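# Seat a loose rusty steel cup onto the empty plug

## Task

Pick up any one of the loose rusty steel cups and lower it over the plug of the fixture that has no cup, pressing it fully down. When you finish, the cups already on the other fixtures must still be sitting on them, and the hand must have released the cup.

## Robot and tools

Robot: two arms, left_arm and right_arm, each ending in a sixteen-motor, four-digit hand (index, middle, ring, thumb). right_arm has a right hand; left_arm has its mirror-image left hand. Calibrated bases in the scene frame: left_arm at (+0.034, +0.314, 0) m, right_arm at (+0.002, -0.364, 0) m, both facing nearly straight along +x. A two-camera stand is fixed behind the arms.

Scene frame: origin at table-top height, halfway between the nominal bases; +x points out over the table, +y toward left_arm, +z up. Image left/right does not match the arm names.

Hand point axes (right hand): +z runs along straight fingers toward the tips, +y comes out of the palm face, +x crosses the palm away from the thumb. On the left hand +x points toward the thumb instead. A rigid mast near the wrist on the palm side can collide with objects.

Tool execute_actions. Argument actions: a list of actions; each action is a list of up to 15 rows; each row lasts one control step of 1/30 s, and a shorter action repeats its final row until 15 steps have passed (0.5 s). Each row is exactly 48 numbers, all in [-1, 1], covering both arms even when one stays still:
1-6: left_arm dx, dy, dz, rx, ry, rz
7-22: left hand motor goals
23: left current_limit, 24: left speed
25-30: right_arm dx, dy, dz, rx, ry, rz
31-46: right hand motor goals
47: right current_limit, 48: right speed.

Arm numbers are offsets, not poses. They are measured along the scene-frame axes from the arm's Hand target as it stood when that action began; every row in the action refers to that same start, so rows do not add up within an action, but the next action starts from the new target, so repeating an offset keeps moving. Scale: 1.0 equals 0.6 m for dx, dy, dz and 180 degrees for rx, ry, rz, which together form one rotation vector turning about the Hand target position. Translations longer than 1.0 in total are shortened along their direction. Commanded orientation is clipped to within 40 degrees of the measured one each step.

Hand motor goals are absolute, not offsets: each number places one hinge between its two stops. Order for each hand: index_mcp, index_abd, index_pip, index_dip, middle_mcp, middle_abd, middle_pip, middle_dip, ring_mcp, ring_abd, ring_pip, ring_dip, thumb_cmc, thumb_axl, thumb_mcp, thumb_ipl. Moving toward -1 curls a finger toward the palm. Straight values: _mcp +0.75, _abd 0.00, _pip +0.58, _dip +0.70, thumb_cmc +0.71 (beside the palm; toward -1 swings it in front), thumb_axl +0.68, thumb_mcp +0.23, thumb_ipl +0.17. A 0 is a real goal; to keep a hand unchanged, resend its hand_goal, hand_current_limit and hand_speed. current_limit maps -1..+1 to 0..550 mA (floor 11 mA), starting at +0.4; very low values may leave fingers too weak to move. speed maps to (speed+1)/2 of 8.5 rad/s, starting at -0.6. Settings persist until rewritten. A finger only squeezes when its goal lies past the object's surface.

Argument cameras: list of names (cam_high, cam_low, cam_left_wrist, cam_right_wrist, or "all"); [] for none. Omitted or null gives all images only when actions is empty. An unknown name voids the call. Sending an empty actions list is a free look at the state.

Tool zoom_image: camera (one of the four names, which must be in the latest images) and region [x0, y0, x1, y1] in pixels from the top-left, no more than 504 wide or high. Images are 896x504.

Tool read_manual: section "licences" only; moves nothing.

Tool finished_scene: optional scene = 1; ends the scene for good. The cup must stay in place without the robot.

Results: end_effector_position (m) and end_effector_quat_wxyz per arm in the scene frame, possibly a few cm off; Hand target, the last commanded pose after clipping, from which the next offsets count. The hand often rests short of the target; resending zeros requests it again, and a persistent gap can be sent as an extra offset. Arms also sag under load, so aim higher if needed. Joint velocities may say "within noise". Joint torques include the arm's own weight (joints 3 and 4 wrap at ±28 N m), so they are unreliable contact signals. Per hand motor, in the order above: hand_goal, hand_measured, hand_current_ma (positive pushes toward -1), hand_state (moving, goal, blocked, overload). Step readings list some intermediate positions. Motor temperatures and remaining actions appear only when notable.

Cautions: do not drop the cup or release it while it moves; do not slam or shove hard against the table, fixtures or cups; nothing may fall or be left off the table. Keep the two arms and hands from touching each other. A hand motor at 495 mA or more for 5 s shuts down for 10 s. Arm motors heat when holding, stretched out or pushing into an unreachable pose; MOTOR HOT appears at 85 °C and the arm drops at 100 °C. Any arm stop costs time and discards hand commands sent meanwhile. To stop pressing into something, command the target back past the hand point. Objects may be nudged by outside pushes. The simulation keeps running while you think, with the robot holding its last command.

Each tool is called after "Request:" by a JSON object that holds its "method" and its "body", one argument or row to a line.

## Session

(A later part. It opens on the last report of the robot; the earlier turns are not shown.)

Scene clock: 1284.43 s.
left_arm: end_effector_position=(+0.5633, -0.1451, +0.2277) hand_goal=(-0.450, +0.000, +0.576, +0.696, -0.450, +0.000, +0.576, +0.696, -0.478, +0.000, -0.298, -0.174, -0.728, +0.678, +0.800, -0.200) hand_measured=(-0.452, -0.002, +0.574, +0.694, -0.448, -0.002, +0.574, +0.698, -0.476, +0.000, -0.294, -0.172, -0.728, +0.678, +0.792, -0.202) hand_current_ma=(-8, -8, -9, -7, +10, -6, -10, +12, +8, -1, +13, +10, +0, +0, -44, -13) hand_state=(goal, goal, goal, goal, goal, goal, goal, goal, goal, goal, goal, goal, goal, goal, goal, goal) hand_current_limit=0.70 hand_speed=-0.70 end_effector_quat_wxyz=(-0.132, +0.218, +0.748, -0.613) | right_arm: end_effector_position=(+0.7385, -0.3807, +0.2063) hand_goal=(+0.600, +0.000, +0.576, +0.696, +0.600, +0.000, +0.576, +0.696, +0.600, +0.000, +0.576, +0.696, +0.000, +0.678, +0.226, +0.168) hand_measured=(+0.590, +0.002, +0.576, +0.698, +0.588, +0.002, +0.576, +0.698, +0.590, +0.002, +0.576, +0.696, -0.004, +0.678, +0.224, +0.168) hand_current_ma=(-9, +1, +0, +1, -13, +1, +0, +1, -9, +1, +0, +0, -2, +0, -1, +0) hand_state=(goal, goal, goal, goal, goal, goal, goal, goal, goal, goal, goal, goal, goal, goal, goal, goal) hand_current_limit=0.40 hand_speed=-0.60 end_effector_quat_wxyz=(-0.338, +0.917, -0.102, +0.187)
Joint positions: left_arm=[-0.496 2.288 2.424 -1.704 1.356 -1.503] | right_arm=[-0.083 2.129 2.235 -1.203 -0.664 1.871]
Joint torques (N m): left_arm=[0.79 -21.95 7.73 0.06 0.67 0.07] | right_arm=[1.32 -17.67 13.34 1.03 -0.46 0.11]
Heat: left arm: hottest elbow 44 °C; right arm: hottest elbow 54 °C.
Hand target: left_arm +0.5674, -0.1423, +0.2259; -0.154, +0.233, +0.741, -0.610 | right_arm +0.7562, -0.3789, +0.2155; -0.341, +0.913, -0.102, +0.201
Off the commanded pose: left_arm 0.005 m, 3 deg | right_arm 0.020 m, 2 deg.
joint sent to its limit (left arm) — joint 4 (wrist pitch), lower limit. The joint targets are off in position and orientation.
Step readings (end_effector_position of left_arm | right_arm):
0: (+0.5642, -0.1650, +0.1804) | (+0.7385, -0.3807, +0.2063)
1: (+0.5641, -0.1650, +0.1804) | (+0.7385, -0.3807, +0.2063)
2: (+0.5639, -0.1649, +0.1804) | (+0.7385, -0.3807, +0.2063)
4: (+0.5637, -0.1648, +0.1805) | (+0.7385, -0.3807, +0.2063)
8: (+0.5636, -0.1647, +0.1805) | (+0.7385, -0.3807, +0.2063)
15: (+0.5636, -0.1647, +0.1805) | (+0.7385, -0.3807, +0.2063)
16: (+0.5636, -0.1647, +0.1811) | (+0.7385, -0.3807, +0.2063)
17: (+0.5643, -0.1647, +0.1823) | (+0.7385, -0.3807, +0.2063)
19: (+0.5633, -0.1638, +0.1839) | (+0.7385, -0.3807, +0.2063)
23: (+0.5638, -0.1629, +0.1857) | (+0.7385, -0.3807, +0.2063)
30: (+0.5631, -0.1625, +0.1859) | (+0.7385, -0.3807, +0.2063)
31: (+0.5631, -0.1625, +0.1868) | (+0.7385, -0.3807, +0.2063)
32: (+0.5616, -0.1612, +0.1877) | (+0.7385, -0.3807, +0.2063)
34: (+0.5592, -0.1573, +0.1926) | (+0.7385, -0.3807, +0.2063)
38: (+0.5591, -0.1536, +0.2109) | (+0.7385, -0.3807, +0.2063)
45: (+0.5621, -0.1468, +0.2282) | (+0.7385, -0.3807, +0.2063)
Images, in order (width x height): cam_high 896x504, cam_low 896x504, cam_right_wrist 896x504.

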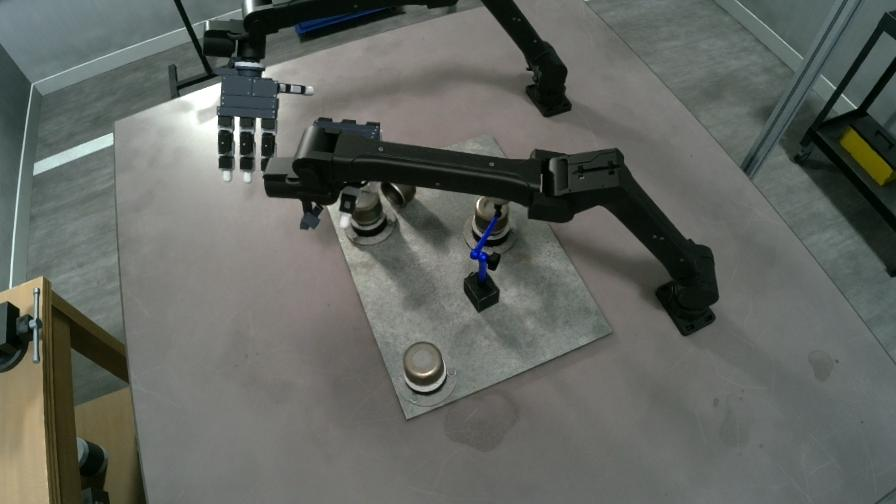

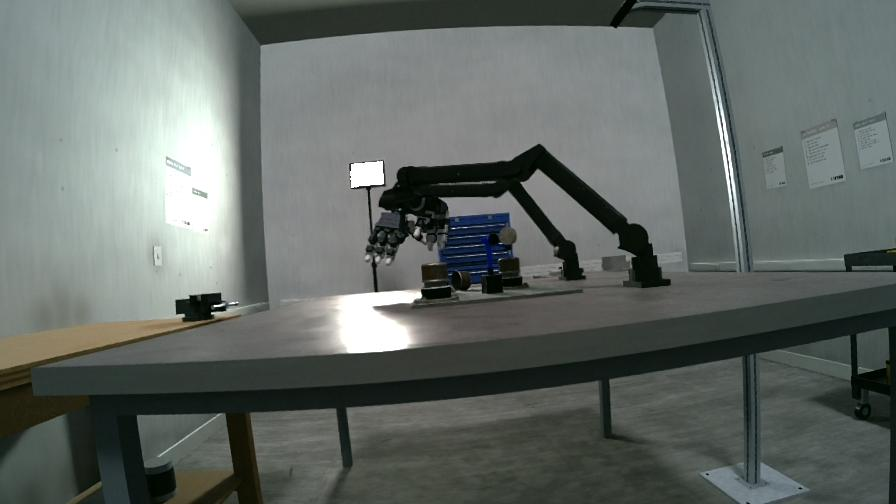

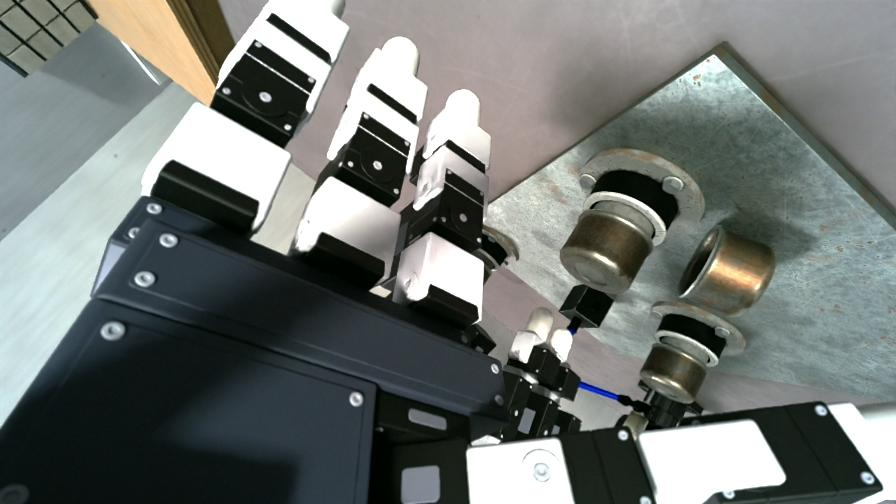

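Request:
{"method": "zoom_image", "body": {
  "camera": "cam_right_wrist",
  "region": [575, 190, 615, 230]
}}

Request:
{"method": "zoom_image", "body": {
  "camera": "cam_right_wrist",
  "region": [635, 215, 675, 255]
}}

Request:
{"method": "zoom_image", "body": {
  "camera": "cam_right_wrist",
  "region": [645, 325, 685, 365]
}}

Request:
{"method": "zoom_image", "body": {
  "camera": "cam_right_wrist",
  "region": [690, 345, 730, 385]
}}

Scaled by 12.600 from the camera's 896x504 image, which has a finer 1280x720 frame.

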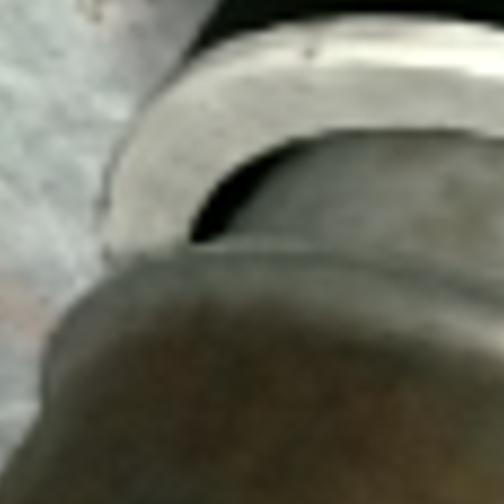

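Scaled by 12.600 from the camera's 896x504 image, which has a finer 1280x720 frame.

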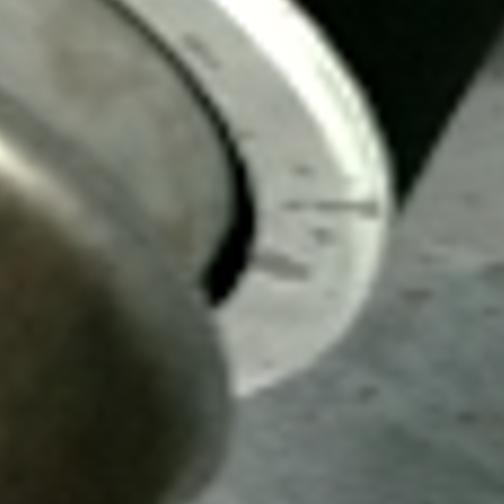

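Scaled by 12.600 from the camera's 896x504 image, which has a finer 1280x720 frame.

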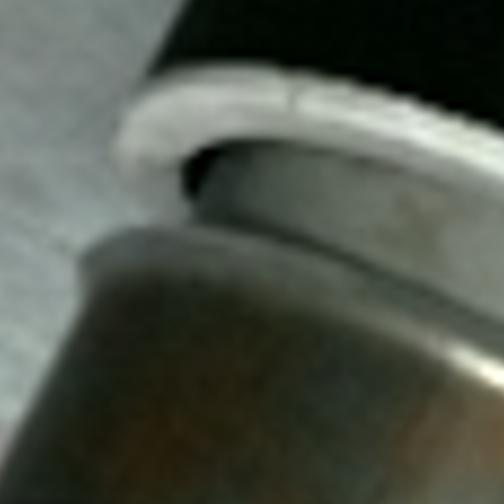

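Scaled by 12.600 from the camera's 896x504 image, which has a finer 1280x720 frame.

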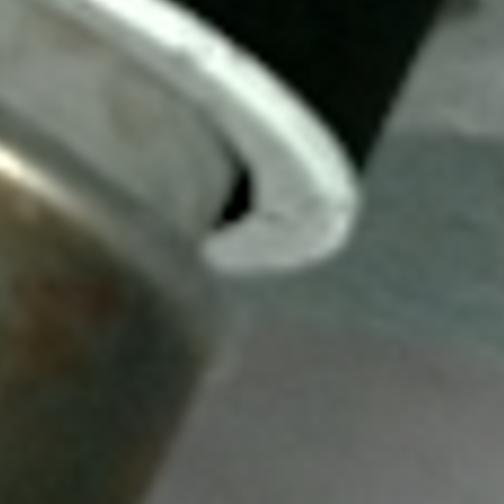

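Request:
{"method": "execute_actions", "body": {
  "actions": [
    [[0,0,0.04,0,0,0,-0.2,0,0.576,0.696,-0.2,0,0.576,0.696,-0.479,0,-0.299,-0.174,-0.729,0.678,0.8,-0.2,0.7,-0.7,0,0,0,0,0,0,0.6,0,0.576,0.696,0.6,0,0.576,0.696,0.6,0,0.576,0.696,0.0,0.678,0.226,0.168,0.4,-0.6]],
    [[0,0,0.05,0,0,0,0.1,0,0.576,0.696,0.1,0,0.576,0.696,-0.479,0,-0.299,-0.174,-0.729,0.678,0.8,-0.2,0.7,-0.7,0,0,0,0,0,0,0.6,0,0.576,0.696,0.6,0,0.576,0.696,0.6,0,0.576,0.696,0.0,0.678,0.226,0.168,0.4,-0.6]],
    [[0.03,0.06,0,0,0,0,0.3,0,0.576,0.696,0.3,0,0.576,0.696,-0.479,0,-0.299,-0.174,-0.729,0.678,0.8,-0.2,0.7,-0.7,0,0,0,0,0,0,0.6,0,0.576,0.696,0.6,0,0.576,0.696,0.6,0,0.576,0.696,0.0,0.678,0.226,0.168,0.4,-0.6]],
    [[0.03,0.06,0,0,0,0,0.3,0,0.576,0.696,0.3,0,0.576,0.696,-0.479,0,-0.299,-0.174,-0.729,0.678,0.8,-0.2,0.7,-0.7,0,0,0,0,0,0,0.6,0,0.576,0.696,0.6,0,0.576,0.696,0.6,0,0.576,0.696,0.0,0.678,0.226,0.168,0.4,-0.6]]
  ],
  "cameras": ["cam_high","cam_low","cam_right_wrist"]
}}

Request:
{"method": "zoom_image", "body": {
  "camera": "cam_high",
  "region": [330, 170, 530, 270]
}}

Scene clock: 1313.80 s.
left_arm: end_effector_position=(+0.6051, -0.0686, +0.2696) hand_goal=(+0.300, +0.000, +0.576, +0.696, +0.300, +0.000, +0.576, +0.696, -0.478, +0.000, -0.298, -0.174, -0.728, +0.678, +0.800, -0.200) hand_measured=(+0.284, -0.002, +0.574, +0.694, +0.284, -0.002, +0.574, +0.698, -0.476, +0.000, -0.294, -0.172, -0.728, +0.678, +0.792, -0.202) hand_current_ma=(-75, -7, -9, -7, -75, -6, -10, +11, +11, -1, +13, +10, +1, +0, -44, -13) hand_state=(goal, goal, goal, goal, goal, goal, goal, goal, goal, goal, goal, goal, goal, goal, goal, goal) hand_current_limit=0.70 hand_speed=-0.70 end_effector_quat_wxyz=(-0.088, +0.165, +0.761, -0.621) | right_arm: end_effector_position=(+0.7385, -0.3807, +0.2063) hand_goal=(+0.600, +0.000, +0.576, +0.696, +0.600, +0.000, +0.576, +0.696, +0.600, +0.000, +0.576, +0.696, +0.000, +0.678, +0.226, +0.168) hand_measured=(+0.590, +0.002, +0.576, +0.698, +0.588, +0.002, +0.576, +0.698, +0.590, +0.002, +0.576, +0.696, -0.004, +0.678, +0.224, +0.168) hand_current_ma=(-9, +1, +0, +1, -13, +1, +0, +1, -9, +1, +0, +0, -2, +0, -1, +0) hand_state=(goal, goal, goal, goal, goal, goal, goal, goal, goal, goal, goal, goal, goal, goal, goal, goal) hand_current_limit=0.40 hand_speed=-0.60 end_effector_quat_wxyz=(-0.338, +0.917, -0.102, +0.187)
Joint positions: left_arm=[-0.368 2.222 2.417 -1.704 1.356 -1.561] | right_arm=[-0.083 2.129 2.235 -1.203 -0.664 1.871]
Joint torques (N m): left_arm=[-0.03 -22.89 7.66 0.17 0.75 0.18] | right_arm=[1.32 -17.67 13.34 1.03 -0.46 0.11]
Heat: left arm: hottest elbow 44 °C; right arm: hottest elbow 54 °C.
Hand target: left_arm +0.6034, -0.0703, +0.2799; -0.154, +0.233, +0.741, -0.610 | right_arm +0.7562, -0.3789, +0.2155; -0.341, +0.913, -0.102, +0.201
Off the commanded pose: left_arm 0.011 m, 11 deg | right_arm 0.020 m, 2 deg.
joint sent to its limit (left arm) — joint 4 (wrist pitch), lower limit. The joint targets are off in position and orientation.
Step readings (end_effector_position of left_arm | right_arm):
0: (+0.5633, -0.1451, +0.2277) | (+0.7385, -0.3807, +0.2063)
1: (+0.5633, -0.1451, +0.2277) | (+0.7385, -0.3807, +0.2063)
2: (+0.5632, -0.1450, +0.2277) | (+0.7385, -0.3807, +0.2063)
4: (+0.5624, -0.1446, +0.2279) | (+0.7385, -0.3807, +0.2063)
8: (+0.5625, -0.1435, +0.2280) | (+0.7385, -0.3807, +0.2063)
15: (+0.5613, -0.1441, +0.2281) | (+0.7385, -0.3807, +0.2063)
16: (+0.5610, -0.1440, +0.2294) | (+0.7385, -0.3807, +0.2063)
17: (+0.5607, -0.1439, +0.2319) | (+0.7385, -0.3807, +0.2063)
19: (+0.5608, -0.1441, +0.2388) | (+0.7385, -0.3807, +0.2063)
23: (+0.5621, -0.1448, +0.2529) | (+0.7385, -0.3807, +0.2063)
30: (+0.5605, -0.1452, +0.2615) | (+0.7385, -0.3807, +0.2063)
31: (+0.5603, -0.1451, +0.2604) | (+0.7385, -0.3807, +0.2063)
32: (+0.5613, -0.1421, +0.2602) | (+0.7385, -0.3807, +0.2063)
34: (+0.5638, -0.1352, +0.2614) | (+0.7385, -0.3807, +0.2063)
38: (+0.5778, -0.1166, +0.2658) | (+0.7385, -0.3807, +0.2063)
45: (+0.5898, -0.0993, +0.2718) | (+0.7385, -0.3807, +0.2063)
46: (+0.5897, -0.0993, +0.2711) | (+0.7385, -0.3807, +0.2063)
47: (+0.5892, -0.0978, +0.2694) | (+0.7385, -0.3807, +0.2063)
49: (+0.5884, -0.0929, +0.2681) | (+0.7385, -0.3807, +0.2063)
53: (+0.5957, -0.0815, +0.2688) | (+0.7385, -0.3807, +0.2063)
60: (+0.6050, -0.0686, +0.2696) | (+0.7385, -0.3807, +0.2063)
Images, in order (width x height): cam_high 896x504, cam_low 896x504, cam_right_wrist 896x504.

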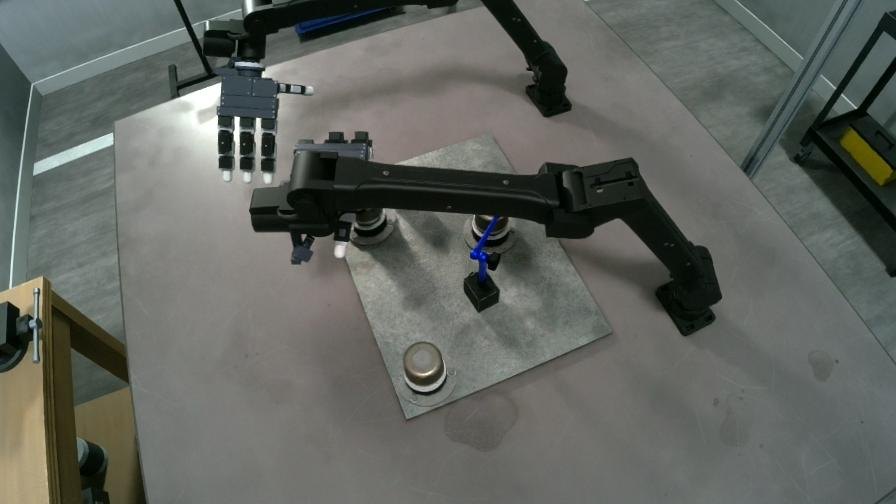

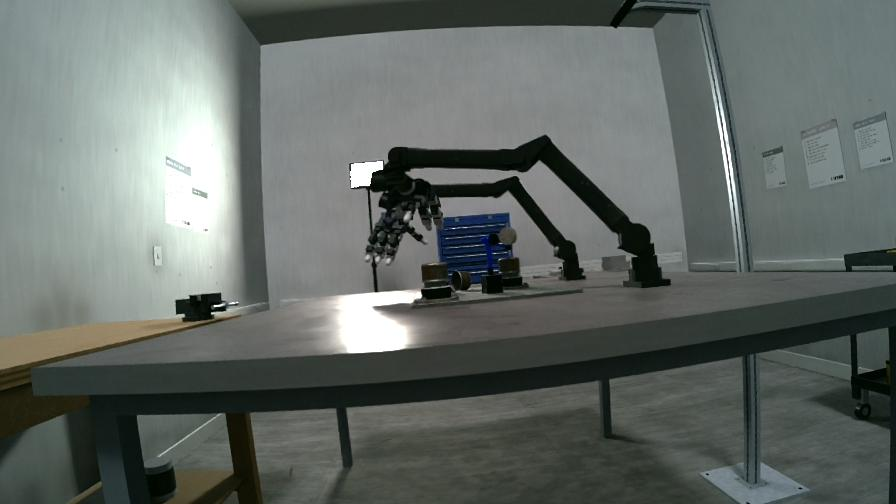

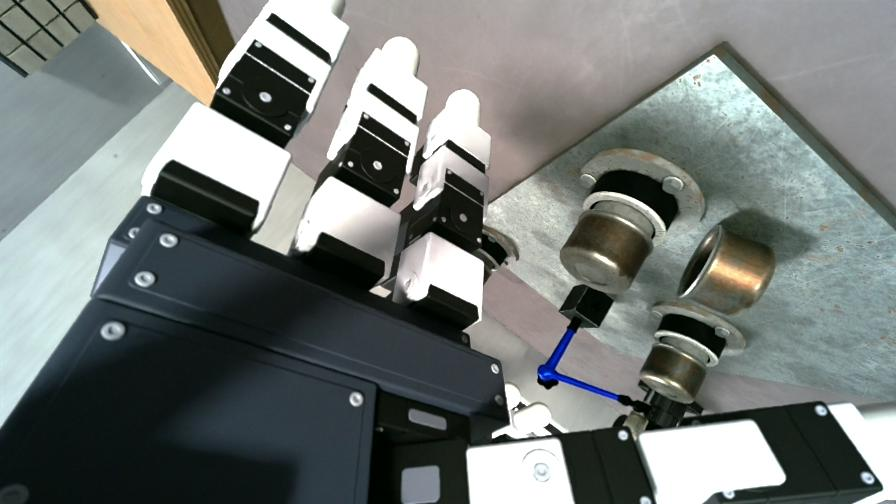

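Scaled by 2.520 from the camera's 896x504 image, which has a finer 1280x720 frame.

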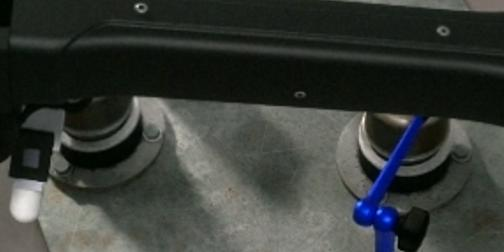

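Request:
{"method": "finished_scene", "body": {

}}

The scene is finished: the task was done.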